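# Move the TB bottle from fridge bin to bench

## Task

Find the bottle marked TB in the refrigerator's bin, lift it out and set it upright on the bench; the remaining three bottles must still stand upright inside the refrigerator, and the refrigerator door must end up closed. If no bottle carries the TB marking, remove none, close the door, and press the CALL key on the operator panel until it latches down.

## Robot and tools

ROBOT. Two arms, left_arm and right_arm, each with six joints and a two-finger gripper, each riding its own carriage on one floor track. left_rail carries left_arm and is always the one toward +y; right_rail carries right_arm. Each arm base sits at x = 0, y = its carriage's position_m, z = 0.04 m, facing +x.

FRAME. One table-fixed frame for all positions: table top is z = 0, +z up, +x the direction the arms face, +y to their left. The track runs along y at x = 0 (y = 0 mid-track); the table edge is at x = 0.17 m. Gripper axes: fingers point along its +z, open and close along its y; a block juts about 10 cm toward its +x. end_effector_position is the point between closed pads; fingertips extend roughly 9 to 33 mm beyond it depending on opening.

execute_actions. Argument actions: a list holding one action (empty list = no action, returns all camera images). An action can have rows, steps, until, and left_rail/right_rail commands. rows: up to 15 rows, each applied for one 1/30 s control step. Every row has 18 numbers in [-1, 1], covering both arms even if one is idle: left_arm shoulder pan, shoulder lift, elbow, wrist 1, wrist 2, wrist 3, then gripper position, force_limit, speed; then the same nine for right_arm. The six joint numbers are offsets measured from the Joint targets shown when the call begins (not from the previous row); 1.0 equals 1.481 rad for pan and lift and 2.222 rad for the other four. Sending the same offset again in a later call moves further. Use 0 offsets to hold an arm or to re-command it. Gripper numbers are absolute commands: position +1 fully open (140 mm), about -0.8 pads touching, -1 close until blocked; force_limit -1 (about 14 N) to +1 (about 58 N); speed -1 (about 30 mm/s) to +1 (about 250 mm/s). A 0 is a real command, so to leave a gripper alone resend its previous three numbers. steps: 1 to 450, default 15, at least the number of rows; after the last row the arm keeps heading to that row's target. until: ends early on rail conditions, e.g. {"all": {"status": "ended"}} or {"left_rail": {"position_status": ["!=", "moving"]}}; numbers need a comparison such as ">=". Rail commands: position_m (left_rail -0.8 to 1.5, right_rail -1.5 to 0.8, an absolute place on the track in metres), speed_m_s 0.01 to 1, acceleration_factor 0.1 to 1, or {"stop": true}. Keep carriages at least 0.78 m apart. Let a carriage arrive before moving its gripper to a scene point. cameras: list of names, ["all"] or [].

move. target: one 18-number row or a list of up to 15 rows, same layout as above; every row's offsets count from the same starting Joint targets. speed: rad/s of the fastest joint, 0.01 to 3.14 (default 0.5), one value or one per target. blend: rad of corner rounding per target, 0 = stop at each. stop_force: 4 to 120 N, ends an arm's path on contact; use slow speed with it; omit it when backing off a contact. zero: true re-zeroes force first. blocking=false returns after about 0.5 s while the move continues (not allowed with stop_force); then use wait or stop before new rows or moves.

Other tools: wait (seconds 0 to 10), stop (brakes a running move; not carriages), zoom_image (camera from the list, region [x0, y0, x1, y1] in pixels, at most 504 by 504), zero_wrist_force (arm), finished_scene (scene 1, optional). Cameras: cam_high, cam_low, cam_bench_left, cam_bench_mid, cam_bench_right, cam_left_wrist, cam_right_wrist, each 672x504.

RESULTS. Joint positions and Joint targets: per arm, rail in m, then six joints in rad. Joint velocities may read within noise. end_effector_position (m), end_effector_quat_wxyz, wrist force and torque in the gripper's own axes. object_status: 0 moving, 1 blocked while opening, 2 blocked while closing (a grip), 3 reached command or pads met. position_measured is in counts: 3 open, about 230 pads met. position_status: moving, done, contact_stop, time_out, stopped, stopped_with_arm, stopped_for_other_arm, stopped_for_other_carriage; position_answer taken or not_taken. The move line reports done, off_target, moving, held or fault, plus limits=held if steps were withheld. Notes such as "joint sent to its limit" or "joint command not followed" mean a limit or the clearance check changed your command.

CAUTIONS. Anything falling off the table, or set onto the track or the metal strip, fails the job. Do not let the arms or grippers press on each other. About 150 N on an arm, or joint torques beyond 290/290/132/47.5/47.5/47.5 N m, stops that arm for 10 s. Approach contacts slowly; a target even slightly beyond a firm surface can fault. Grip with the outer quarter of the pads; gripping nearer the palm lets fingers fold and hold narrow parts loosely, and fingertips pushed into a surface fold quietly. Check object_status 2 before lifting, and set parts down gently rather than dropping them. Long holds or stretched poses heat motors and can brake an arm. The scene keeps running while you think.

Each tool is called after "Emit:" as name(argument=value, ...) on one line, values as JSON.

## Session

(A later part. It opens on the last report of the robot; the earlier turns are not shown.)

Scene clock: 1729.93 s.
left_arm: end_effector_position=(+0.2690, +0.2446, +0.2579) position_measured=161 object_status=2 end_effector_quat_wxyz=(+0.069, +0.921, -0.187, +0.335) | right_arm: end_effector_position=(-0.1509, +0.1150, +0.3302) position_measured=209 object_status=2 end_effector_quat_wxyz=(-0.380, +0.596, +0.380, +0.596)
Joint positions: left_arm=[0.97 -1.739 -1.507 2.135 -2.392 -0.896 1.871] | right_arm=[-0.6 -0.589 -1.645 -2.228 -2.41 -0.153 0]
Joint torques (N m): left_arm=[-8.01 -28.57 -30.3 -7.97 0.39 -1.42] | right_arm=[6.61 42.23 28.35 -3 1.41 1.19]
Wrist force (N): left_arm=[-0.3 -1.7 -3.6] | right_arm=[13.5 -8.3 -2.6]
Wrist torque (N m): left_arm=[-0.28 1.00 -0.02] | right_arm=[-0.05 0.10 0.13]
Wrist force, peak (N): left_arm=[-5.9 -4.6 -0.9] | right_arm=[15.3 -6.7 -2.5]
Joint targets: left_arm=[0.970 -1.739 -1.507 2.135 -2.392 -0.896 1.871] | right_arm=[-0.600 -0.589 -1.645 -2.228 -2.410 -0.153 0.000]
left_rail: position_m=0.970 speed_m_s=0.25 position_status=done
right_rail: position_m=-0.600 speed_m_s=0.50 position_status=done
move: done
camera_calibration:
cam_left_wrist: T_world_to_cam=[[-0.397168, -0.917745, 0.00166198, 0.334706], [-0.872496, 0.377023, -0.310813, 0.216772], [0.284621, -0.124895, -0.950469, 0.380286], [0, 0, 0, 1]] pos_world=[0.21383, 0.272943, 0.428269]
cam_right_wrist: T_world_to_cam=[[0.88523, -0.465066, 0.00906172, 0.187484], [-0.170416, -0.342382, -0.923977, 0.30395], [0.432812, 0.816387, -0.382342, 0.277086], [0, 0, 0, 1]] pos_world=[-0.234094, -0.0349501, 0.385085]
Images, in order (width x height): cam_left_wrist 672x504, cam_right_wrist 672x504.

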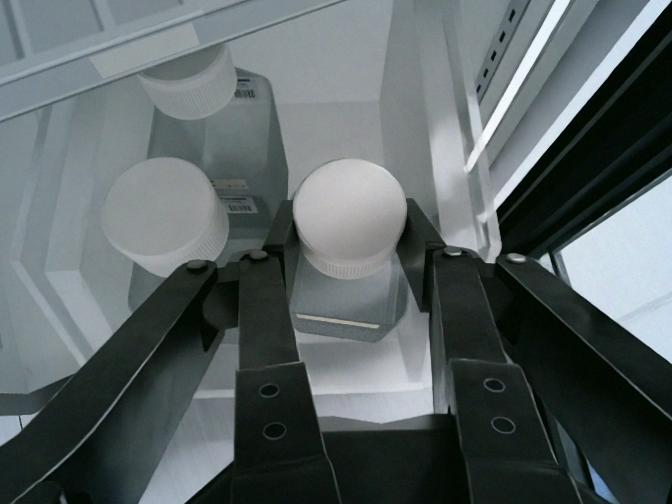

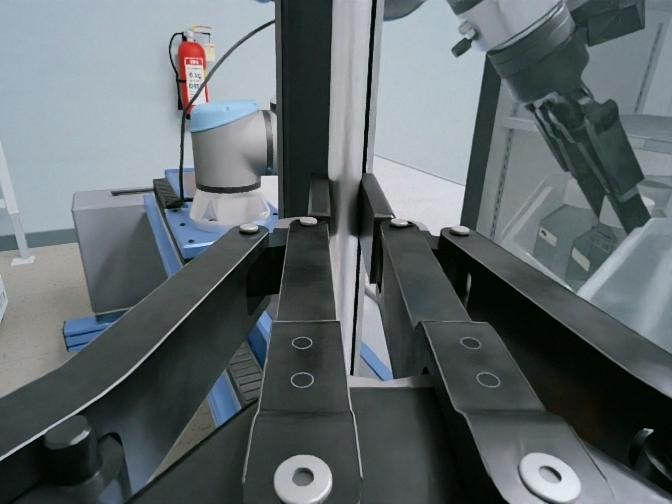

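Emit:
move(target=[0,0,0,0,0,0,-0.12,0,-1,0,0,0,0,0,0,-1,-0.2,-1], cameras=["cam_left_wrist"])

Scene clock: 1733.13 s.
left_arm: end_effector_position=(+0.2690, +0.2446, +0.2578) position_measured=144 object_status=0 end_effector_quat_wxyz=(+0.069, +0.921, -0.188, +0.335) | right_arm: end_effector_position=(-0.1509, +0.1150, +0.3302) position_measured=209 object_status=2 end_effector_quat_wxyz=(-0.380, +0.596, +0.380, +0.596)
Joint positions: left_arm=[0.97 -1.739 -1.507 2.136 -2.392 -0.896 1.871] | right_arm=[-0.6 -0.589 -1.645 -2.228 -2.41 -0.153 0]
Joint torques (N m): left_arm=[-8.46 -33.17 -39.27 -8.21 3.58 -0.79] | right_arm=[6.8 40.38 26.98 -2.96 1.55 1.21]
Wrist force (N): left_arm=[-3.4 -1.7 -3.9] | right_arm=[12.4 -7.7 -3.0]
Wrist torque (N m): left_arm=[-0.35 0.69 0.07] | right_arm=[-0.04 0.08 0.12]
Wrist force, peak (N): left_arm=[-3.7 -1.7 -4.0] | right_arm=[13.7 -8.2 -2.9]
Joint targets: left_arm=[0.970 -1.739 -1.507 2.135 -2.392 -0.896 1.871] | right_arm=[-0.600 -0.589 -1.645 -2.228 -2.410 -0.153 0.000]
left_rail: position_m=0.970 speed_m_s=0.25 position_status=done
right_rail: position_m=-0.600 speed_m_s=0.50 position_status=done
move: done
camera_calibration:
cam_left_wrist: T_world_to_cam=[[-0.397105, -0.917772, 0.0015885, 0.334732], [-0.872523, 0.376989, -0.310777, 0.216771], [0.284624, -0.124797, -0.950481, 0.380263], [0, 0, 0, 1]] pos_world=[0.21383, 0.272943, 0.428269]
Images, in order (width x height): cam_left_wrist 672x504.

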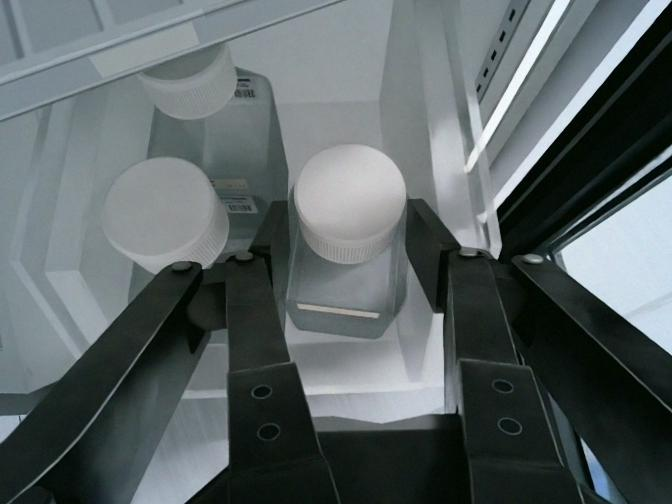

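Emit:
move(target=[[0,-0.0822,-0.0702,0.1251,0,0,-0.12,0,-1,0,0,0,0,0,0,-1,-0.2,-1],[-0.1200,-0.1490,-0.0387,0.1824,0,0,-0.12,0,-1,0,0,0,0,0,0,-1,-0.2,-1]], speed=0.15, blend=[0.02,0])

Emit:
execute_actions(actions=[{"left_rail":{"position_m":1.21,"speed_m_s":0.3,"acceleration_factor":0.3},"steps":90,"until":{"left_rail":{"position_status":["!=","moving"]}}}], cameras=["cam_left_wrist","cam_high"])

Scene clock: 1745.47 s.
left_arm: end_effector_position=(+0.1635, +0.2829, +0.3915) position_measured=144 object_status=3 end_effector_quat_wxyz=(+0.052, +0.899, -0.285, +0.330) | right_arm: end_effector_position=(-0.1509, +0.1150, +0.3302) position_measured=209 object_status=2 end_effector_quat_wxyz=(-0.380, +0.596, +0.380, +0.596)
Joint positions: left_arm=[0.97 -1.917 -1.727 2.049 -1.987 -0.896 1.871] | right_arm=[-0.6 -0.589 -1.645 -2.228 -2.41 -0.153 0]
Joint torques (N m): left_arm=[-10.64 -52.57 -37.96 -1.15 2.65 0.39] | right_arm=[5.46 38.38 27.01 -2.37 1.26 1.17]
Wrist force (N): left_arm=[-3.5 -1.5 -4.1] | right_arm=[12.5 -7.6 -2.6]
Wrist torque (N m): left_arm=[-0.37 0.62 0.10] | right_arm=[-0.01 0.07 0.13]
Wrist force, peak (N): left_arm=[-4.1 -1.7 -4.3] | right_arm=[12.5 -8.0 -3.0]
Joint targets: left_arm=[0.970 -1.917 -1.727 2.049 -1.987 -0.896 1.871] | right_arm=[-0.600 -0.589 -1.645 -2.228 -2.410 -0.153 0.000]
left_rail: position_m=0.970 speed_m_s=0.25 position_status=done
right_rail: position_m=-0.600 speed_m_s=0.50 position_status=done
move: done

Scene clock: 1747.10 s.
left_arm: end_effector_position=(+0.1634, +0.5229, +0.3915) position_measured=144 object_status=3 end_effector_quat_wxyz=(+0.052, +0.899, -0.285, +0.330) | right_arm: end_effector_position=(-0.1509, +0.1150, +0.3302) position_measured=209 object_status=2 end_effector_quat_wxyz=(-0.380, +0.596, +0.380, +0.596)
Joint positions: left_arm=[1.21 -1.917 -1.727 2.049 -1.987 -0.896 1.871] | right_arm=[-0.6 -0.589 -1.645 -2.228 -2.41 -0.153 0]
Joint torques (N m): left_arm=[-0.93 -36.63 -45.93 -1.83 2.08 0.15] | right_arm=[4.42 40.77 27.99 -2.8 1.85 1.61]
Wrist force (N): left_arm=[-3.1 -1.3 -3.8] | right_arm=[12.5 -7.6 -2.8]
Wrist torque (N m): left_arm=[-0.33 0.53 0.09] | right_arm=[-0.02 0.08 0.13]
Wrist force, peak (N): left_arm=[-4.0 -3.0 -4.2] | right_arm=[12.4 -8.0 -3.0]
Joint targets: left_arm=[1.210 -1.917 -1.727 2.049 -1.987 -0.896 1.871] | right_arm=[-0.600 -0.589 -1.645 -2.228 -2.410 -0.153 0.000]
Tool commands: left_gripper/position=-0.12 left_gripper/force_limit=+0.0 left_gripper/speed=-1.0 right_gripper/position=-1.0 right_gripper/force_limit=-0.2 right_gripper/speed=-1.0
left_rail: position_m=1.210 speed_m_s=0.30 position_status=done
right_rail: position_m=-0.600 speed_m_s=0.50 position_status=done
camera_calibration:
cam_left_wrist: T_world_to_cam=[[-0.551589, -0.828801, -0.0940165, 0.564134], [-0.782079, 0.55307, -0.287168, -0.0549705], [0.290002, -0.0848701, -0.953255, 0.551376], [0, 0, 0, 1]] pos_world=[0.108278, 0.544752, 0.562854]
Images, in order (width x height): cam_high 672x504, cam_left_wrist 672x504.

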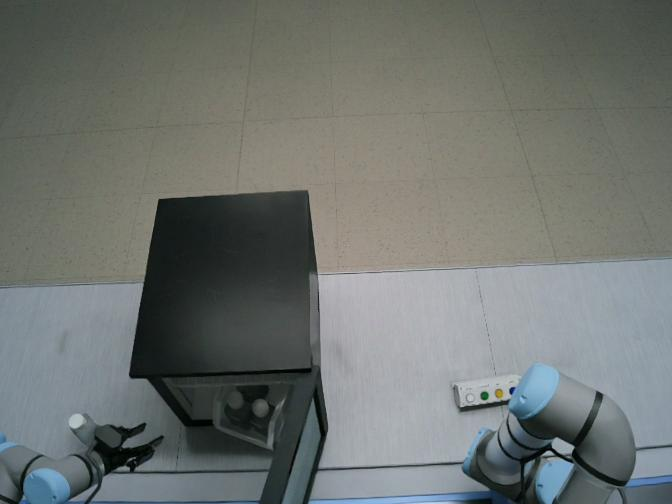

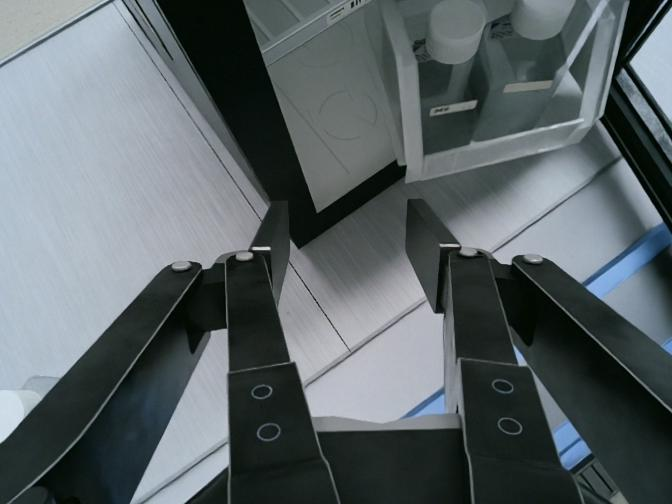

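Emit:
move(target=[-0.0390,0.3718,-0.0547,-0.1507,0.2461,-0.1351,-0.81,0,-1,0,0,0,0,0,0,-1,-0.2,-1], speed=0.3)

Emit:
execute_actions(actions=[{"left_rail":{"position_m":1.165,"speed_m_s":0.2},"steps":60,"until":{"left_rail":{"position_status":["!=","moving"]}}}])

Emit:
move(target=[0,0.1209,0.0201,-0.1007,0,0,-0.81,0,-1,0,0,0,0,0,0,-1,-0.2,-1], speed=0.2, cameras=["cam_left_wrist"])

Scene clock: 1761.17 s.
left_arm: end_effector_position=(+0.1505, +0.3052, +0.2799) position_measured=231 object_status=3 end_effector_quat_wxyz=(+0.115, +0.802, -0.165, +0.562) | right_arm: end_effector_position=(-0.1509, +0.1150, +0.3302) position_measured=209 object_status=2 end_effector_quat_wxyz=(-0.380, +0.596, +0.380, +0.596)
Joint positions: left_arm=[1.21 -1.975 -1.177 1.928 -2.321 -0.349 1.571] | right_arm=[-0.6 -0.589 -1.645 -2.228 -2.41 -0.153 0]
Joint torques (N m): left_arm=[-8.01 -52.88 -57.89 -8.56 4.3 -1.64] | right_arm=[4.61 40.19 26.42 -2.94 2.02 0.93]
Wrist force (N): left_arm=[-3.3 -1.9 -4.8] | right_arm=[12.0 -7.5 -3.0]
Wrist torque (N m): left_arm=[-0.16 0.61 0.02] | right_arm=[0.02 0.16 0.13]
Wrist force, peak (N): left_arm=[-5.2 -1.4 -4.7] | right_arm=[12.5 -7.9 -2.8]
Joint targets: left_arm=[1.210 -1.975 -1.177 1.928 -2.321 -0.349 1.571] | right_arm=[-0.600 -0.589 -1.645 -2.228 -2.410 -0.153 0.000]
left_rail: position_m=1.210 speed_m_s=0.30 position_status=done
right_rail: position_m=-0.600 speed_m_s=0.50 position_status=done
move: done

Scene clock: 1762.00 s.
left_arm: end_effector_position=(+0.1504, +0.2601, +0.2798) position_measured=231 object_status=3 end_effector_quat_wxyz=(+0.115, +0.802, -0.165, +0.562) | right_arm: end_effector_position=(-0.1509, +0.1150, +0.3302) position_measured=209 object_status=2 end_effector_quat_wxyz=(-0.380, +0.596, +0.380, +0.596)
Joint positions: left_arm=[1.165 -1.975 -1.177 1.928 -2.321 -0.349 1.571] | right_arm=[-0.6 -0.589 -1.645 -2.228 -2.41 -0.153 0]
Joint torques (N m): left_arm=[-9.85 -58.15 -49.54 -7.86 3.99 -1.89] | right_arm=[3.45 39.38 27.53 -2.38 2.15 0.91]
Wrist force (N): left_arm=[-4.0 -2.5 -4.9] | right_arm=[12.2 -7.4 -2.9]
Wrist torque (N m): left_arm=[-0.28 0.77 0.02] | right_arm=[0.02 0.16 0.13]
Wrist force, peak (N): left_arm=[-4.8 -2.8 -5.7] | right_arm=[12.5 -7.6 -2.8]
Joint targets: left_arm=[1.165 -1.975 -1.177 1.928 -2.321 -0.349 1.571] | right_arm=[-0.600 -0.589 -1.645 -2.228 -2.410 -0.153 0.000]
Tool commands: left_gripper/position=-0.81 left_gripper/force_limit=+0.0 left_gripper/speed=-1.0 right_gripper/position=-1.0 right_gripper/force_limit=-0.2 right_gripper/speed=-1.0
left_rail: position_m=1.165 speed_m_s=0.20 position_status=done
right_rail: position_m=-0.600 speed_m_s=0.50 position_status=done

Scene clock: 1763.63 s.
left_arm: end_effector_position=(+0.1504, +0.2601, +0.1460) position_measured=231 object_status=3 end_effector_quat_wxyz=(+0.115, +0.802, -0.165, +0.562) | right_arm: end_effector_position=(-0.1509, +0.1150, +0.3302) position_measured=209 object_status=2 end_effector_quat_wxyz=(-0.380, +0.596, +0.380, +0.596)
Joint positions: left_arm=[1.165 -1.975 -0.998 1.973 -2.545 -0.349 1.571] | right_arm=[-0.6 -0.589 -1.645 -2.228 -2.41 -0.153 0]
Joint torques (N m): left_arm=[-5.42 -63.4 -19.62 -8.87 2.95 -1.91] | right_arm=[4.67 39.19 28.66 -2.66 1.65 0.78]
Wrist force (N): left_arm=[-3.5 -2.1 -4.9] | right_arm=[12.6 -7.2 -2.9]
Wrist torque (N m): left_arm=[-0.18 0.61 0.03] | right_arm=[0.06 0.07 0.13]
Wrist force, peak (N): left_arm=[-5.1 -2.5 -4.5] | right_arm=[12.4 -7.8 -3.0]
Joint targets: left_arm=[1.165 -1.975 -0.998 1.973 -2.545 -0.349 1.571] | right_arm=[-0.600 -0.589 -1.645 -2.228 -2.410 -0.153 0.000]
left_rail: position_m=1.165 speed_m_s=0.20 position_status=done
right_rail: position_m=-0.600 speed_m_s=0.50 position_status=done
move: done
camera_calibration:
cam_left_wrist: T_world_to_cam=[[-0.398924, -0.916977, -0.0035686, 0.302848], [-0.610895, 0.268663, -0.744733, 0.124781], [0.683862, -0.294912, -0.667353, 0.252439], [0, 0, 0, 1]] pos_world=[0.024408, 0.318628, 0.262475]
Images, in order (width x height): cam_left_wrist 672x504.

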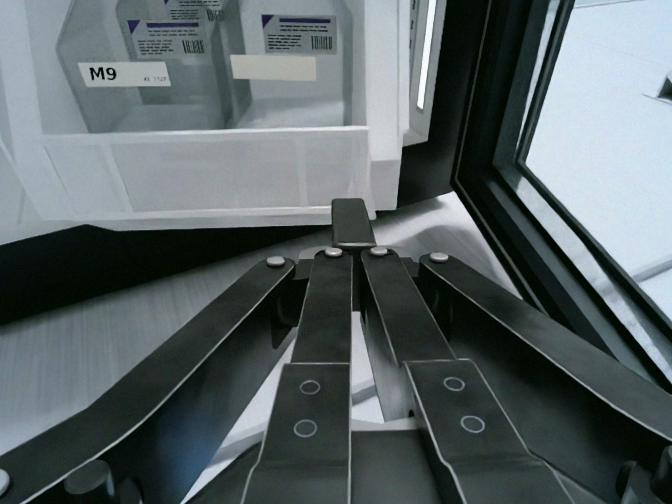

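Emit:
execute_actions(actions=[{"left_rail":{"position_m":1.185,"speed_m_s":0.1},"steps":60,"until":{"left_rail":{"position_status":["!=","moving"]}}}])

Emit:
move(target=[0.0729,0.0163,-0.0221,0.0112,0,0,-0.81,0,-1,0,0,0,0,0,0,-1,-0.2,-1], speed=0.05, stop_force=35, cameras=["cam_left_wrist","cam_high"])

Scene clock: 1769.50 s.
left_arm: end_effector_position=(+0.1504, +0.2801, +0.1458) position_measured=231 object_status=3 end_effector_quat_wxyz=(+0.115, +0.802, -0.165, +0.562) | right_arm: end_effector_position=(-0.1509, +0.1150, +0.3302) position_measured=209 object_status=2 end_effector_quat_wxyz=(-0.380, +0.596, +0.380, +0.596)
Joint positions: left_arm=[1.185 -1.975 -0.998 1.973 -2.545 -0.349 1.571] | right_arm=[-0.6 -0.589 -1.645 -2.228 -2.41 -0.153 0]
Joint torques (N m): left_arm=[9.39 -66.67 -25.33 -7.66 1.14 -1.9] | right_arm=[5.57 39.7 26.17 -2.63 1.72 1.06]
Wrist force (N): left_arm=[-3.3 -1.7 -5.1] | right_arm=[12.1 -7.6 -2.9]
Wrist torque (N m): left_arm=[-0.10 0.58 0.03] | right_arm=[-0.02 0.16 0.13]
Wrist force, peak (N): left_arm=[-4.1 -3.3 -5.9] | right_arm=[12.6 -7.7 -3.0]
Joint targets: left_arm=[1.185 -1.975 -0.998 1.973 -2.545 -0.349 1.571] | right_arm=[-0.600 -0.589 -1.645 -2.228 -2.410 -0.153 0.000]
Tool commands: left_gripper/position=-0.81 left_gripper/force_limit=+0.0 left_gripper/speed=-1.0 right_gripper/position=-1.0 right_gripper/force_limit=-0.2 right_gripper/speed=-1.0
left_rail: position_m=1.185 speed_m_s=0.10 position_status=done
right_rail: position_m=-0.600 speed_m_s=0.50 position_status=done

Scene clock: 1772.67 s.
left_arm: end_effector_position=(+0.2401, +0.2786, +0.1458) position_measured=231 object_status=3 end_effector_quat_wxyz=(+0.084, +0.810, -0.121, +0.567) | right_arm: end_effector_position=(-0.1509, +0.1150, +0.3302) position_measured=209 object_status=2 end_effector_quat_wxyz=(-0.380, +0.596, +0.380, +0.596)
Joint positions: left_arm=[1.185 -1.867 -0.973 1.923 -2.52 -0.349 1.571] | right_arm=[-0.6 -0.589 -1.645 -2.228 -2.41 -0.153 0]
Joint torques (N m): left_arm=[19.12 -61.6 -48.47 -0.52 4.58 -1.52] | right_arm=[2.31 41.46 26.89 -2.4 1.99 0.8]
Wrist force (N): left_arm=[-4.4 -1.3 -8.3] | right_arm=[11.8 -6.9 -2.8]
Wrist torque (N m): left_arm=[-0.27 0.89 -0.01] | right_arm=[-0.02 0.17 0.13]
Wrist force, peak (N): left_arm=[-4.6 -0.8 -9.1] | right_arm=[12.7 -7.6 -2.7]
Joint targets: left_arm=[1.185 -1.867 -0.973 1.923 -2.520 -0.349 1.571] | right_arm=[-0.600 -0.589 -1.645 -2.228 -2.410 -0.153 0.000]
left_rail: position_m=1.185 speed_m_s=0.10 position_status=done
right_rail: position_m=-0.600 speed_m_s=0.50 position_status=done
move: done
camera_calibration:
cam_left_wrist: T_world_to_cam=[[-0.297783, -0.954627, -0.00358747, 0.341787], [-0.636282, 0.201278, -0.744736, 0.199342], [0.711667, -0.219487, -0.667349, 0.168865], [0, 0, 0, 1]] pos_world=[0.10844, 0.32322, 0.262375]
Images, in order (width x height): cam_high 672x504, cam_left_wrist 672x504.

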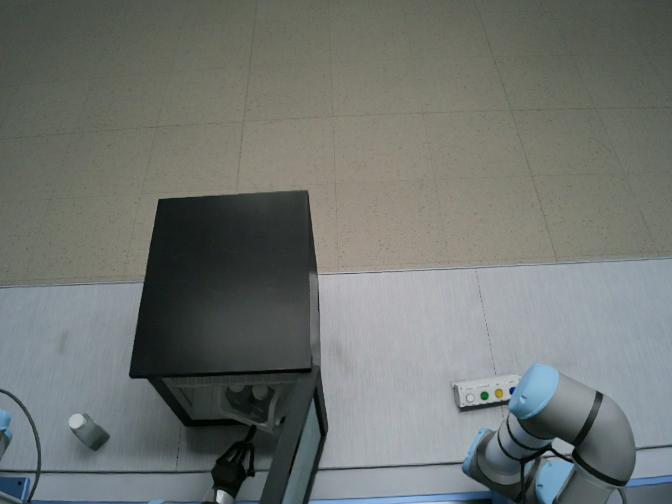

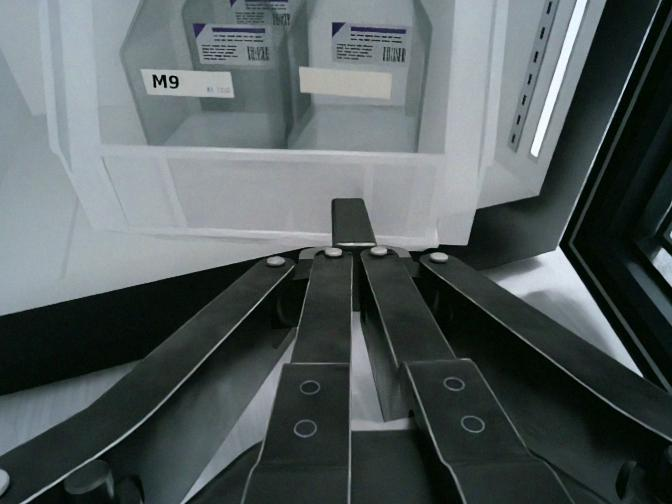

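Emit:
execute_actions(actions=[{"left_rail":{"position_m":1.155,"speed_m_s":0.05},"steps":60,"until":{"left_rail":{"position_status":["!=","moving"]}}}])

Emit:
move(target=[0.0528,0.0140,-0.0190,0.0093,0,0,-0.81,0,-1,0,0,0,0,0,0,-1,-0.2,-1], speed=0.05, stop_force=35, cameras=["cam_left_wrist","cam_high"])

Emit:
zoom_image(camera="cam_high", region=[80, 350, 340, 504])

Scene clock: 1781.47 s.
left_arm: end_effector_position=(+0.2401, +0.2486, +0.1458) position_measured=231 object_status=3 end_effector_quat_wxyz=(+0.084, +0.810, -0.121, +0.567) | right_arm: end_effector_position=(-0.1509, +0.1150, +0.3302) position_measured=209 object_status=2 end_effector_quat_wxyz=(-0.380, +0.596, +0.380, +0.596)
Joint positions: left_arm=[1.155 -1.867 -0.973 1.923 -2.52 -0.349 1.571] | right_arm=[-0.6 -0.589 -1.645 -2.228 -2.41 -0.153 0]
Joint torques (N m): left_arm=[7.28 -66.06 -47.57 -2.82 2.94 -1.44] | right_arm=[4.77 40.31 27.65 -3.05 1.85 1.26]
Wrist force (N): left_arm=[-4.1 -3.0 -5.5] | right_arm=[12.1 -7.3 -2.8]
Wrist torque (N m): left_arm=[-0.13 0.74 -0.03] | right_arm=[0.00 0.14 0.13]
Wrist force, peak (N): left_arm=[-4.2 -1.3 -9.2] | right_arm=[12.6 -7.3 -2.8]
Joint targets: left_arm=[1.155 -1.867 -0.973 1.923 -2.520 -0.349 1.571] | right_arm=[-0.600 -0.589 -1.645 -2.228 -2.410 -0.153 0.000]
Tool commands: left_gripper/position=-0.81 left_gripper/force_limit=+0.0 left_gripper/speed=-1.0 right_gripper/position=-1.0 right_gripper/force_limit=-0.2 right_gripper/speed=-1.0
left_rail: position_m=1.155 speed_m_s=0.05 position_status=done
right_rail: position_m=-0.600 speed_m_s=0.50 position_status=done

Scene clock: 1784.37 s.
left_arm: end_effector_position=(+0.3047, +0.2501, +0.1457) position_measured=231 object_status=3 end_effector_quat_wxyz=(+0.063, +0.814, -0.090, +0.570) | right_arm: end_effector_position=(-0.1509, +0.1150, +0.3302) position_measured=209 object_status=2 end_effector_quat_wxyz=(-0.380, +0.596, +0.380, +0.596)
Joint positions: left_arm=[1.155 -1.79 -0.953 1.882 -2.5 -0.349 1.571] | right_arm=[-0.6 -0.589 -1.645 -2.228 -2.41 -0.153 0]
Joint torques (N m): left_arm=[19.16 -101.61 -21.98 -8.03 12.1 -1.62] | right_arm=[7.23 38.27 26.23 -2.9 0.49 0.83]
Wrist force (N): left_arm=[-27.0 6.0 -33.4] | right_arm=[18.1 -3.2 -1.4]
Wrist torque (N m): left_arm=[-0.20 0.30 -0.05] | right_arm=[-0.14 0.33 0.13]
Wrist force, peak (N): left_arm=[-31.3 6.0 -40.7] | right_arm=[18.6 -2.8 -1.3]
Joint targets: left_arm=[1.155 -1.790 -0.953 1.882 -2.500 -0.349 1.571] | right_arm=[-0.600 -0.589 -1.645 -2.228 -2.410 -0.153 0.000]
left_rail: position_m=1.155 speed_m_s=0.05 position_status=done
right_rail: position_m=-0.600 speed_m_s=0.50 position_status=done
move: contact (left_arm)
camera_calibration:
cam_left_wrist: T_world_to_cam=[[-0.2234, -0.974722, -0.00296654, 0.316176], [-0.650164, 0.151279, -0.744581, 0.26282], [0.726209, -0.164411, -0.667525, 0.0983459], [0, 0, 0, 1]] pos_world=[0.17009, 0.284593, 0.262277]
Images, in order (width x height): cam_high 672x504, cam_left_wrist 672x504.

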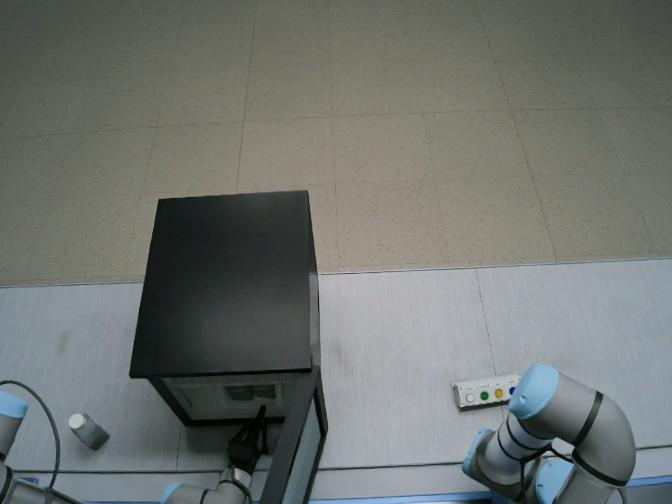

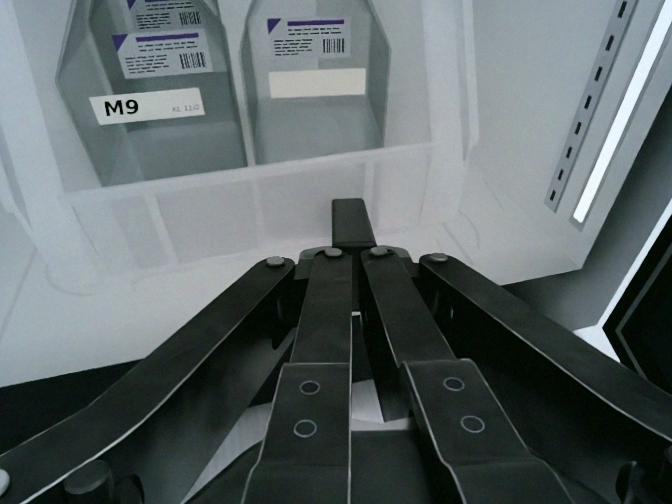

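Scaled by 1.938 from the camera's 672x504 image, which has a finer 960x720 frame.

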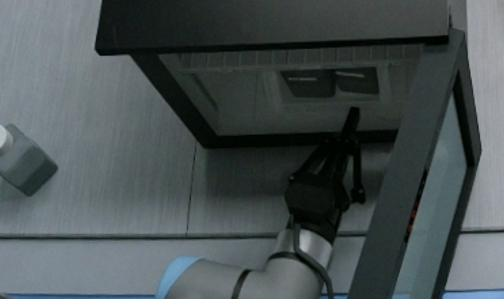

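Emit:
move(target=[[-0.1247,-0.0300,0.0405,-0.0205,0,0,-0.81,0,-1,0,0,0,0,0,0,-1,-0.2,-1],[-0.1247,-0.1509,0.0204,0.0802,0,0,-0.81,0,-1,0,0,0,0,0,0,-1,-0.2,-1]], speed=0.2, blend=[0.03,0])

Emit:
execute_actions(actions=[{"left_rail":{"position_m":1.5,"speed_m_s":0.4},"steps":120,"until":{"left_rail":{"position_status":["!=","moving"]}}}])

Emit:
move(target=[-0.2581,-0.3421,0.2410,-0.0122,0,0,-0.81,0,-1,0,0,0,0,0,0,-1,-0.2,-1], speed=0.4, cameras=["cam_right_wrist","cam_high","cam_bench_left"])

Scene clock: 1797.07 s.
left_arm: end_effector_position=(+0.1505, +0.2498, +0.2797) position_measured=231 object_status=3 end_effector_quat_wxyz=(+0.115, +0.803, -0.165, +0.562) | right_arm: end_effector_position=(-0.1509, +0.1150, +0.3302) position_measured=209 object_status=2 end_effector_quat_wxyz=(-0.380, +0.596, +0.380, +0.596)
Joint positions: left_arm=[1.155 -1.975 -1.176 1.927 -2.322 -0.349 1.571] | right_arm=[-0.6 -0.589 -1.645 -2.228 -2.41 -0.153 0]
Joint torques (N m): left_arm=[-9.36 -87.27 -57.73 -1.26 2.37 -1.53] | right_arm=[3.18 39.98 26.92 -2.75 3.38 0.96]
Wrist force (N): left_arm=[-4.3 -2.0 -4.4] | right_arm=[12.4 -6.3 -2.5]
Wrist torque (N m): left_arm=[-0.17 0.83 0.01] | right_arm=[-0.06 0.20 0.13]
Wrist force, peak (N): left_arm=[-27.7 6.3 -34.1] | right_arm=[18.7 -3.3 -1.4]
Joint targets: left_arm=[1.155 -1.975 -1.176 1.927 -2.322 -0.349 1.571] | right_arm=[-0.600 -0.589 -1.645 -2.228 -2.410 -0.153 0.000]
left_rail: position_m=1.155 speed_m_s=0.05 position_status=done
right_rail: position_m=-0.600 speed_m_s=0.50 position_status=done
move: done

Scene clock: 1798.93 s.
left_arm: end_effector_position=(+0.1505, +0.5946, +0.2799) position_measured=231 object_status=3 end_effector_quat_wxyz=(+0.115, +0.803, -0.164, +0.562) | right_arm: end_effector_position=(-0.1509, +0.1150, +0.3302) position_measured=209 object_status=2 end_effector_quat_wxyz=(-0.380, +0.596, +0.380, +0.596)
Joint positions: left_arm=[1.5 -1.975 -1.176 1.927 -2.322 -0.349 1.571] | right_arm=[-0.6 -0.589 -1.645 -2.228 -2.41 -0.153 0]
Joint torques (N m): left_arm=[-2.97 -72.81 -44.08 -1.34 3.27 -1.38] | right_arm=[3.17 40.45 25.55 -2.65 3.22 1.21]
Wrist force (N): left_arm=[-3.6 -2.2 -4.7] | right_arm=[12.8 -6.1 -2.4]
Wrist torque (N m): left_arm=[-0.21 0.68 0.02] | right_arm=[-0.01 0.13 0.13]
Wrist force, peak (N): left_arm=[-4.1 -2.8 -5.3] | right_arm=[12.8 -6.5 -2.6]
Joint targets: left_arm=[1.500 -1.975 -1.176 1.927 -2.322 -0.349 1.571] | right_arm=[-0.600 -0.589 -1.645 -2.228 -2.410 -0.153 0.000]
Tool commands: left_gripper/position=-0.81 left_gripper/force_limit=+0.0 left_gripper/speed=-1.0 right_gripper/position=-1.0 right_gripper/force_limit=-0.2 right_gripper/speed=-1.0
left_rail: position_m=1.500 speed_m_s=0.40 position_status=done
right_rail: position_m=-0.600 speed_m_s=0.50 position_status=done

Scene clock: 1800.87 s.
left_arm: end_effector_position=(+0.0254, +0.8267, +0.3111) position_measured=231 object_status=3 end_effector_quat_wxyz=(+0.219, +0.756, -0.314, +0.530) | right_arm: end_effector_position=(-0.1509, +0.1150, +0.3302) position_measured=209 object_status=2 end_effector_quat_wxyz=(-0.380, +0.596, +0.380, +0.596)
Joint positions: left_arm=[1.5 -2.357 -1.683 2.463 -2.349 -0.349 1.571] | right_arm=[-0.6 -0.589 -1.645 -2.228 -2.41 -0.153 0]
Joint torques (N m): left_arm=[-12.11 -44.18 -25.96 -8.3 4.16 -1.64] | right_arm=[4.3 40.07 26.57 -2.66 3.29 1.41]
Wrist force (N): left_arm=[-3.5 -2.0 -4.4] | right_arm=[12.5 -6.2 -2.5]
Wrist torque (N m): left_arm=[-0.31 0.63 0.09] | right_arm=[-0.03 0.18 0.13]
Wrist force, peak (N): left_arm=[-4.5 -4.1 -5.5] | right_arm=[13.1 -6.3 -2.2]
Joint targets: left_arm=[1.500 -2.357 -1.683 2.463 -2.349 -0.349 1.571] | right_arm=[-0.600 -0.589 -1.645 -2.228 -2.410 -0.153 0.000]
left_rail: position_m=1.500 speed_m_s=0.40 position_status=done
right_rail: position_m=-0.600 speed_m_s=0.50 position_status=done
move: done
camera_calibration:
cam_right_wrist: T_world_to_cam=[[0.88523, -0.465066, 0.00906172, 0.187484], [-0.170416, -0.342382, -0.923977, 0.30395], [0.432812, 0.816387, -0.382342, 0.277086], [0, 0, 0, 1]] pos_world=[-0.234094, -0.0349501, 0.385085]
Images, in order (width x height): cam_high 672x504, cam_bench_left 672x504, cam_right_wrist 672x504.

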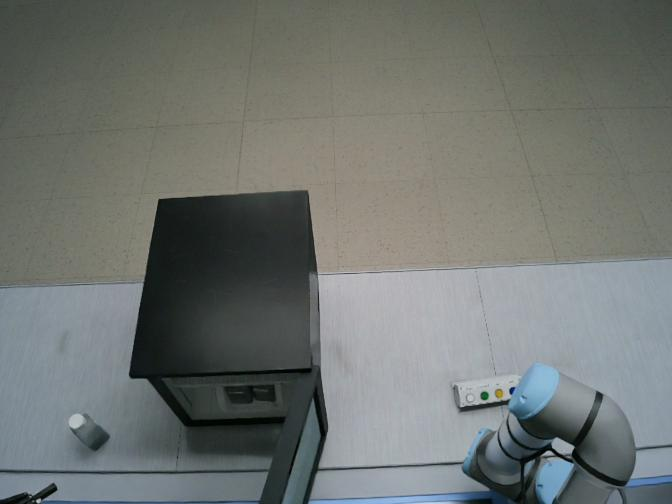

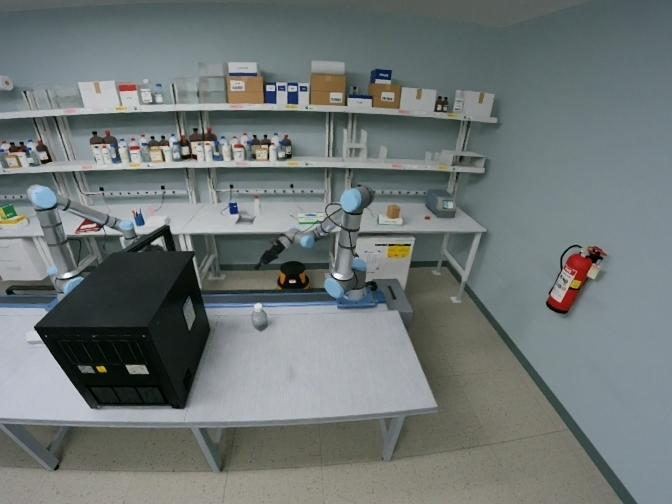

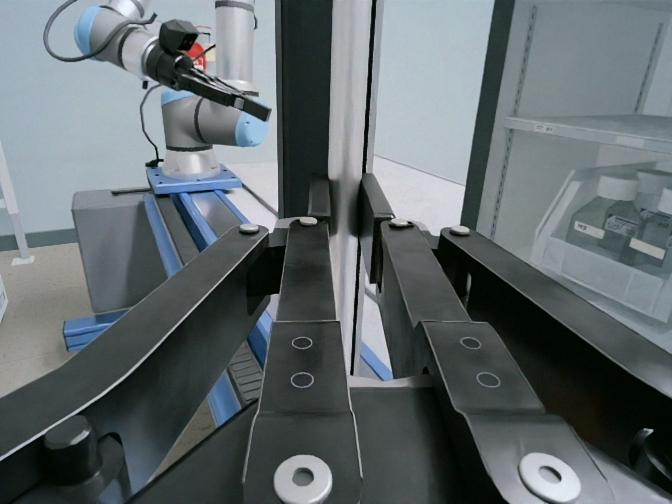

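Emit:
move(target=[[0,0,0,0,0,0,-0.81,0,-1,-0.0610,-0.0793,0.0636,-0.0108,0.0144,0,-1,-0.2,-1],[0,0,0,0,0,0,-0.81,0,-1,-0.1175,-0.1560,0.1305,-0.0270,0.0320,0,-1,-0.2,-1],[0,0,0,0,0,0,-0.81,0,-1,-0.1695,-0.2253,0.1987,-0.0486,0.0521,0,-1,-0.2,-1],[0,0,0,0,0,0,-0.81,0,-1,-0.2188,-0.2916,0.2683,-0.0744,0.0743,0,-1,-0.2,-1]], speed=0.12, blend=[0.03,0.03,0.03,0], stop_force=85, zero=false)

Scene clock: 1822.87 s.
left_arm: end_effector_position=(+0.0254, +0.8268, +0.3110) position_measured=231 object_status=3 end_effector_quat_wxyz=(+0.219, +0.756, -0.314, +0.530) | right_arm: end_effector_position=(-0.0664, +0.3278, +0.3298) position_measured=209 object_status=2 end_effector_quat_wxyz=(-0.224, +0.670, +0.225, +0.671)
Joint positions: left_arm=[1.5 -2.357 -1.683 2.463 -2.349 -0.349 1.571] | right_arm=[-0.6 -0.913 -2.077 -1.632 -2.575 0.012 0]
Joint torques (N m): left_arm=[-7.97 -43.77 -26.65 -8.26 4.38 -1.47] | right_arm=[-19.33 38.49 30.21 -4.26 3.16 1.35]
Wrist force (N): left_arm=[-3.4 -2.1 -4.1] | right_arm=[35.1 -6.1 -2.1]
Wrist torque (N m): left_arm=[-0.35 0.62 0.10] | right_arm=[-0.14 0.77 0.22]
Wrist force, peak (N): left_arm=[-4.1 -1.9 -4.7] | right_arm=[34.1 -35.0 -9.9]
Joint targets: left_arm=[1.500 -2.357 -1.683 2.463 -2.349 -0.349 1.571] | right_arm=[-0.600 -0.913 -2.077 -1.632 -2.575 0.012 0.000]
left_rail: position_m=1.500 speed_m_s=0.40 position_status=done
right_rail: position_m=-0.600 speed_m_s=0.50 position_status=done
move: done

Emit:
move(target=[[0,0,0,0,0,0,-0.81,0,-1,-0.0478,-0.0653,0.0721,-0.0282,0.0236,0,-1,-0.2,-1],[0,0,0,0,0,0,-0.81,0,-1,-0.0940,-0.1293,0.1457,-0.0592,0.0473,0,-1,-0.2,-1],[0,0,0,0,0,0,-0.81,0,-1,-0.1391,-0.1931,0.2220,-0.0929,0.0702,0,-1,-0.2,-1],[0,0,0,0,0,0,-0.81,0,-1,-0.1827,-0.2542,0.2970,-0.1272,0.0903,0,-1,-0.2,-1]], speed=0.12, blend=[0.03,0.03,0.03,0], stop_force=85, zero=false, cameras=["cam_right_wrist","cam_high"])

Scene clock: 1834.33 s.
left_arm: end_effector_position=(+0.0254, +0.8268, +0.3110) position_measured=231 object_status=3 end_effector_quat_wxyz=(+0.219, +0.756, -0.314, +0.530) | right_arm: end_effector_position=(+0.1109, +0.4712, +0.3301) position_measured=209 object_status=2 end_effector_quat_wxyz=(-0.062, +0.704, +0.062, +0.704)
Joint positions: left_arm=[1.5 -2.357 -1.683 2.463 -2.349 -0.349 1.571] | right_arm=[-0.6 -1.184 -2.453 -0.972 -2.858 0.212 0]
Joint torques (N m): left_arm=[-7.24 -42.4 -26.36 -8.25 4.1 -1.51] | right_arm=[-11.75 68.34 40.04 -2.31 0.55 1.11]
Wrist force (N): left_arm=[-3.5 -2.0 -3.9] | right_arm=[28.4 1.0 -0.2]
Wrist torque (N m): left_arm=[-0.31 0.64 0.09] | right_arm=[-0.31 0.61 0.15]
Wrist force, peak (N): left_arm=[-4.0 -1.8 -4.8] | right_arm=[26.2 24.9 5.1]
Joint targets: left_arm=[1.500 -2.357 -1.683 2.463 -2.349 -0.349 1.571] | right_arm=[-0.600 -1.184 -2.453 -0.972 -2.858 0.212 0.000]
left_rail: position_m=1.500 speed_m_s=0.40 position_status=done
right_rail: position_m=-0.600 speed_m_s=0.50 position_status=done
move: done
camera_calibration:
cam_right_wrist: T_world_to_cam=[[0.126197, -0.991961, 0.00941169, 0.453725], [-0.378314, -0.0568952, -0.923927, 0.359013], [0.917035, 0.113036, -0.382453, 0.150746], [0, 0, 0, 1]] pos_world=[-0.0596785, 0.453464, 0.385085]
Images, in order (width x height): cam_high 672x504, cam_right_wrist 672x504.

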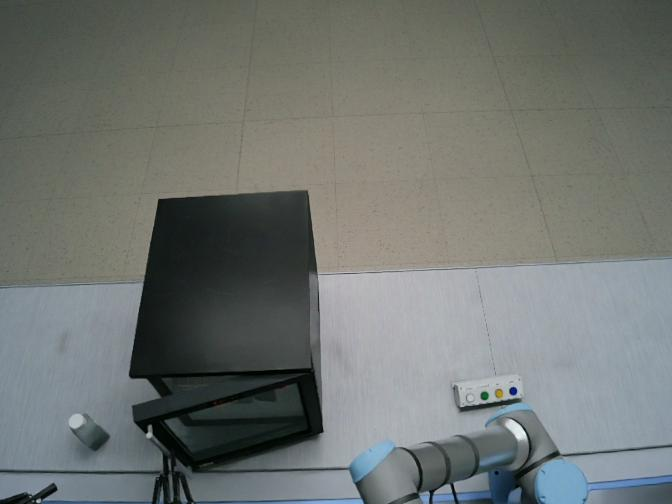

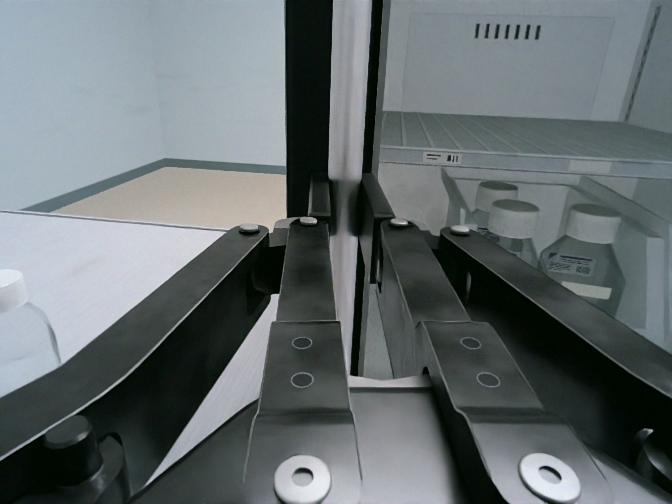

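Emit:
move(target=[[0,0,0,0,0,0,-0.81,0,-1,-0.0413,-0.0568,0.0706,-0.0329,0.0148,0,-1,-0.2,-1],[0,0,0,0,0,0,-0.81,0,-1,-0.0810,-0.1088,0.1373,-0.0649,0.0247,0,-1,-0.2,-1]], speed=0.08, blend=[0.03,0], stop_force=60, zero=false, cameras=["cam_right_wrist","cam_high"])

Emit:
zoom_image(camera="cam_high", region=[80, 340, 340, 504])

Scene clock: 1844.03 s.
left_arm: end_effector_position=(+0.0254, +0.8268, +0.3110) position_measured=231 object_status=3 end_effector_quat_wxyz=(+0.219, +0.756, -0.314, +0.530) | right_arm: end_effector_position=(+0.2194, +0.5025, +0.3295) position_measured=209 object_status=2 end_effector_quat_wxyz=(+0.000, +0.707, +0.000, +0.707)
Joint positions: left_arm=[1.5 -2.357 -1.683 2.463 -2.349 -0.349 1.571] | right_arm=[-0.6 -1.304 -2.614 -0.667 -3.002 0.267 0]
Joint torques (N m): left_arm=[-8.99 -43.01 -26.48 -7.98 4.16 -1.6] | right_arm=[-20.35 82.11 40.33 -4.95 6.46 1.24]
Wrist force (N): left_arm=[-3.6 -1.8 -4.3] | right_arm=[23.1 -17.2 -3.6]
Wrist torque (N m): left_arm=[-0.28 0.68 0.09] | right_arm=[0.07 0.58 0.31]
Wrist force, peak (N): left_arm=[-4.0 -2.4 -4.5] | right_arm=[33.0 -6.8 -2.1]
Joint targets: left_arm=[1.500 -2.357 -1.683 2.463 -2.349 -0.349 1.571] | right_arm=[-0.600 -1.304 -2.614 -0.667 -3.002 0.267 0.000]
left_rail: position_m=1.500 speed_m_s=0.40 position_status=done
right_rail: position_m=-0.600 speed_m_s=0.50 position_status=done
move: done
camera_calibration:
cam_right_wrist: T_world_to_cam=[[-0.0482273, -0.998789, 0.00967937, 0.512641], [-0.382351, 0.00950782, -0.923968, 0.368837], [0.922758, -0.0482614, -0.382347, 0.127249], [0, 0, 0, 1]] pos_world=[0.0483287, 0.514655, 0.384485]
Images, in order (width x height): cam_high 672x504, cam_right_wrist 672x504.

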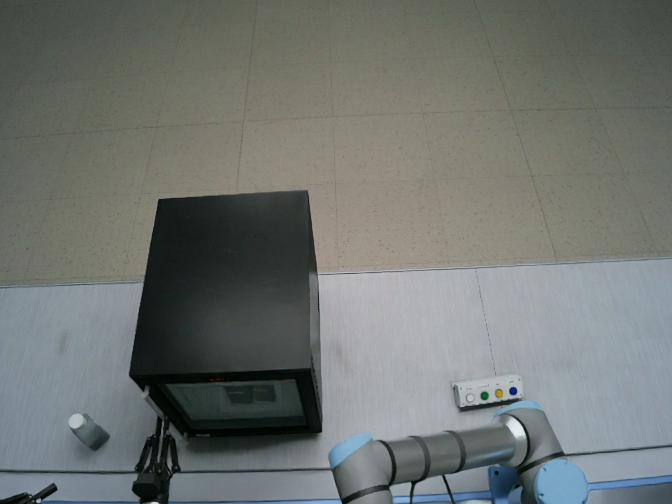

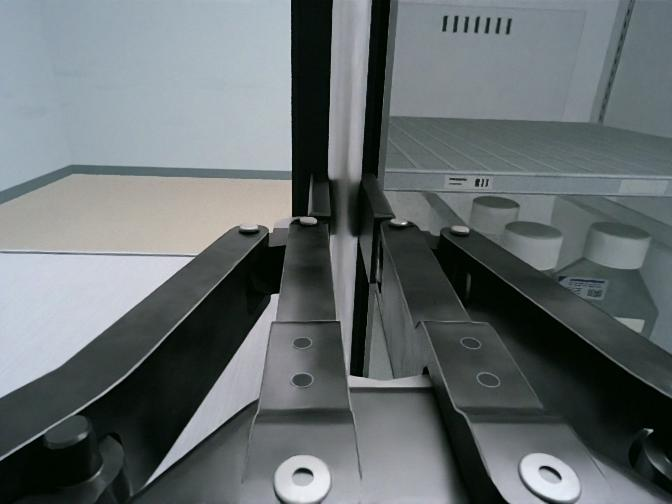

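Scaled by 1.938 from the camera's 672x504 image, which has a finer 960x720 frame.

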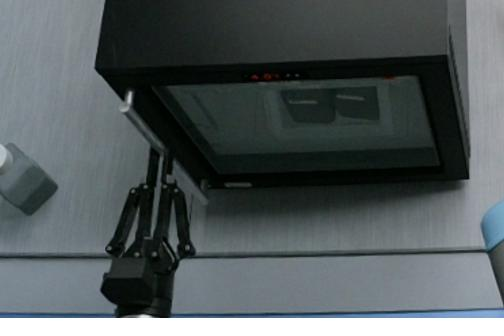

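Emit:
move(target=[0,0,0,0,0,0,-0.81,0,-1,0,0,0,0,0,0,0.0,-0.2,-1])

Emit:
move(target=[0,0,0,0,0,0,-0.81,0,-1,0.0571,-0.0323,0.0418,-0.0204,0.0383,0,0.0,-0.2,-1], speed=0.15, cameras=["cam_right_wrist","cam_high","cam_bench_left"])

Emit:
zoom_image(camera="cam_high", region=[100, 340, 350, 470])

Scene clock: 1851.63 s.
left_arm: end_effector_position=(+0.0254, +0.8268, +0.3110) position_measured=231 object_status=3 end_effector_quat_wxyz=(+0.219, +0.756, -0.314, +0.530) | right_arm: end_effector_position=(+0.2194, +0.5025, +0.3295) position_measured=129 object_status=0 end_effector_quat_wxyz=(+0.000, +0.707, +0.000, +0.707)
Joint positions: left_arm=[1.5 -2.357 -1.683 2.463 -2.349 -0.349 1.571] | right_arm=[-0.6 -1.304 -2.614 -0.667 -3.002 0.267 0]
Joint torques (N m): left_arm=[-8.45 -42.34 -26.46 -8.22 4.05 -1.57] | right_arm=[6.81 132.07 37.97 -2.79 -2.16 0.86]
Wrist force (N): left_arm=[-3.6 -1.8 -3.8] | right_arm=[0.7 3.3 -1.2]
Wrist torque (N m): left_arm=[-0.27 0.66 0.09] | right_arm=[0.48 -0.32 -0.06]
Wrist force, peak (N): left_arm=[-4.4 -2.2 -4.3] | right_arm=[23.6 -17.6 -3.8]
Joint targets: left_arm=[1.500 -2.357 -1.683 2.463 -2.349 -0.349 1.571] | right_arm=[-0.600 -1.304 -2.614 -0.667 -3.002 0.267 0.000]
left_rail: position_m=1.500 speed_m_s=0.40 position_status=done
right_rail: position_m=-0.600 speed_m_s=0.50 position_status=done
move: done

Scene clock: 1852.73 s.
left_arm: end_effector_position=(+0.0254, +0.8268, +0.3110) position_measured=231 object_status=3 end_effector_quat_wxyz=(+0.219, +0.756, -0.314, +0.530) | right_arm: end_effector_position=(+0.1210, +0.5042, +0.3295) position_measured=129 object_status=3 end_effector_quat_wxyz=(+0.000, +0.707, +0.000, +0.707)
Joint positions: left_arm=[1.5 -2.357 -1.683 2.463 -2.349 -0.349 1.571] | right_arm=[-0.6 -1.219 -2.662 -0.575 -3.047 0.352 0]
Joint torques (N m): left_arm=[-8.46 -42.18 -26.58 -7.69 3.9 -1.75] | right_arm=[10.45 111.61 54.2 -4.46 0.82 0.77]
Wrist force (N): left_arm=[-3.8 -1.8 -3.9] | right_arm=[1.1 2.9 -1.1]
Wrist torque (N m): left_arm=[-0.27 0.71 0.08] | right_arm=[0.40 -0.44 -0.06]
Wrist force, peak (N): left_arm=[-4.1 -2.0 -4.3] | right_arm=[0.6 3.0 -3.7]
Joint targets: left_arm=[1.500 -2.357 -1.683 2.463 -2.349 -0.349 1.571] | right_arm=[-0.600 -1.219 -2.662 -0.574 -3.047 0.352 0.000]
left_rail: position_m=1.500 speed_m_s=0.40 position_status=done
right_rail: position_m=-0.600 speed_m_s=0.50 position_status=done
move: done
camera_calibration:
cam_right_wrist: T_world_to_cam=[[-0.0488342, -0.998756, 0.0100398, 0.509608], [-0.382264, 0.00940237, -0.924005, 0.331176], [0.922762, -0.0489609, -0.382248, 0.218424], [0, 0, 0, 1]] pos_world=[-0.0500706, 0.516554, 0.384385]
Images, in order (width x height): cam_high 672x504, cam_bench_left 672x504, cam_right_wrist 672x504.

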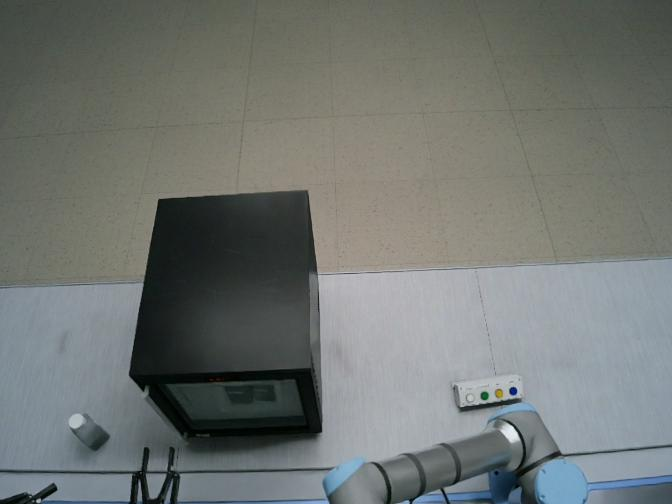

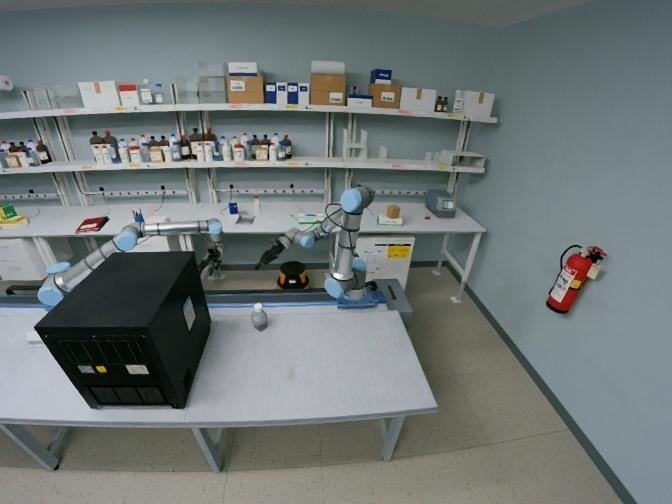

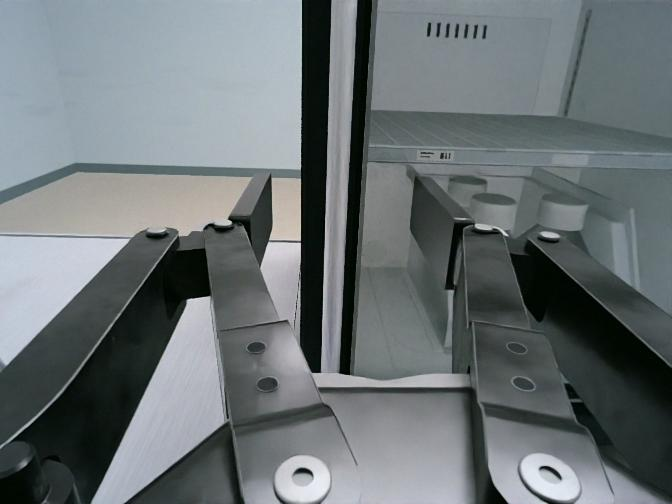

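Scaled by 2.016 from the camera's 672x504 image, which has a finer 960x720 frame.

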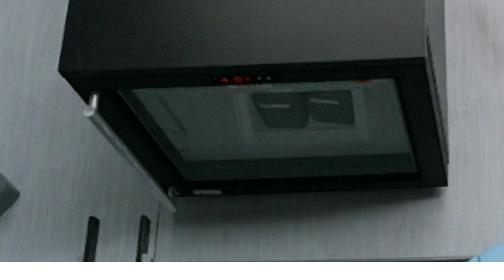

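Emit:
move(target=[0,0,0,0,0,0,-0.81,0,-1,0,0,0,0,0,0,-0.81,-0.2,-1])

Emit:
move(target=[0,0,0,0,0,0,-0.81,0,-1,-0.0571,0.0323,-0.0418,0.0204,-0.0383,0,-0.81,-0.2,-1], speed=0.05, stop_force=30, cameras=["cam_right_wrist","cam_high"])

Scene clock: 1860.60 s.
left_arm: end_effector_position=(+0.0254, +0.8268, +0.3110) position_measured=231 object_status=3 end_effector_quat_wxyz=(+0.219, +0.756, -0.314, +0.530) | right_arm: end_effector_position=(+0.1208, +0.5042, +0.3295) position_measured=231 object_status=0 end_effector_quat_wxyz=(+0.000, +0.707, +0.000, +0.707)
Joint positions: left_arm=[1.5 -2.357 -1.683 2.463 -2.349 -0.349 1.571] | right_arm=[-0.6 -1.219 -2.662 -0.574 -3.047 0.352 0]
Joint torques (N m): left_arm=[-5.62 -43.5 -26.73 -8.15 4.08 -1.52] | right_arm=[11.78 106.74 55.4 -4.39 1.09 1.16]
Wrist force (N): left_arm=[-4.0 -2.2 -4.3] | right_arm=[1.1 3.1 -1.5]
Wrist torque (N m): left_arm=[-0.35 0.76 0.09] | right_arm=[0.44 -0.46 -0.05]
Wrist force, peak (N): left_arm=[-4.3 -2.7 -4.1] | right_arm=[0.7 4.0 -1.4]
Joint targets: left_arm=[1.500 -2.357 -1.683 2.463 -2.349 -0.349 1.571] | right_arm=[-0.600 -1.219 -2.662 -0.574 -3.047 0.352 0.000]
left_rail: position_m=1.500 speed_m_s=0.40 position_status=done
right_rail: position_m=-0.600 speed_m_s=0.50 position_status=done
move: done

Scene clock: 1863.67 s.
left_arm: end_effector_position=(+0.0254, +0.8268, +0.3110) position_measured=231 object_status=3 end_effector_quat_wxyz=(+0.219, +0.756, -0.314, +0.530) | right_arm: end_effector_position=(+0.1996, +0.5037, +0.3296) position_measured=231 object_status=3 end_effector_quat_wxyz=(+0.000, +0.707, +0.000, +0.707)
Joint positions: left_arm=[1.5 -2.357 -1.683 2.463 -2.349 -0.349 1.571] | right_arm=[-0.6 -1.287 -2.624 -0.649 -3.011 0.284 0]
Joint torques (N m): left_arm=[-6.6 -41.63 -27.01 -7.75 4.22 -1.79] | right_arm=[-38.18 107.4 50.88 -4.98 1.12 0.73]
Wrist force (N): left_arm=[-3.5 -2.0 -4.3] | right_arm=[2.7 4.8 -47.2]
Wrist torque (N m): left_arm=[-0.32 0.65 0.10] | right_arm=[0.41 -0.43 -0.07]
Wrist force, peak (N): left_arm=[-4.2 -1.8 -4.4] | right_arm=[7.3 11.4 -116.7]
Joint targets: left_arm=[1.500 -2.357 -1.683 2.463 -2.349 -0.349 1.571] | right_arm=[-0.600 -1.287 -2.624 -0.649 -3.011 0.284 0.000]
left_rail: position_m=1.500 speed_m_s=0.40 position_status=done
right_rail: position_m=-0.600 speed_m_s=0.50 position_status=done
move: contact (right_arm); right_arm: the elbow is farthest, 0.018 rad from its target
camera_calibration:
cam_right_wrist: T_world_to_cam=[[-0.0483192, -0.998785, 0.00971819, 0.512975], [-0.38235, 0.00950709, -0.923969, 0.361293], [0.922753, -0.0483612, -0.382345, 0.145541], [0, 0, 0, 1]] pos_world=[0.0286288, 0.515955, 0.384485]
Images, in order (width x height): cam_high 672x504, cam_right_wrist 672x504.

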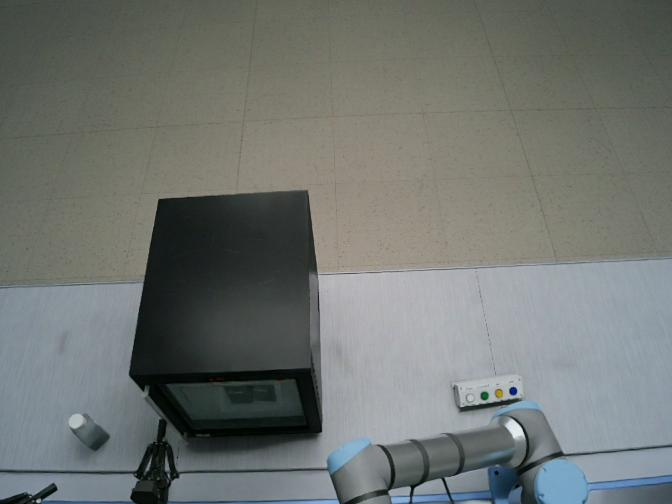

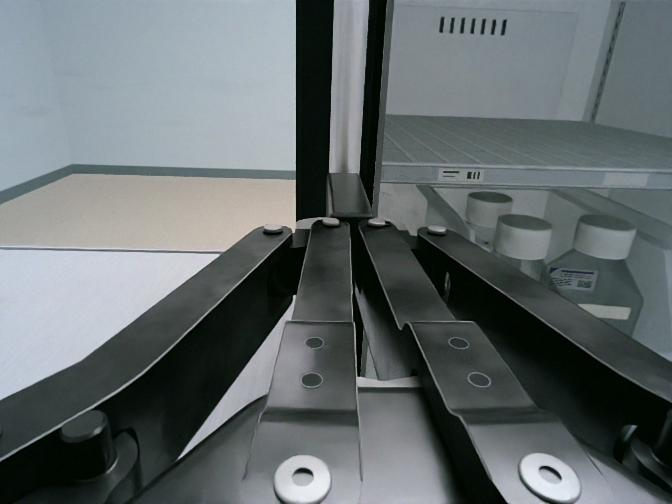

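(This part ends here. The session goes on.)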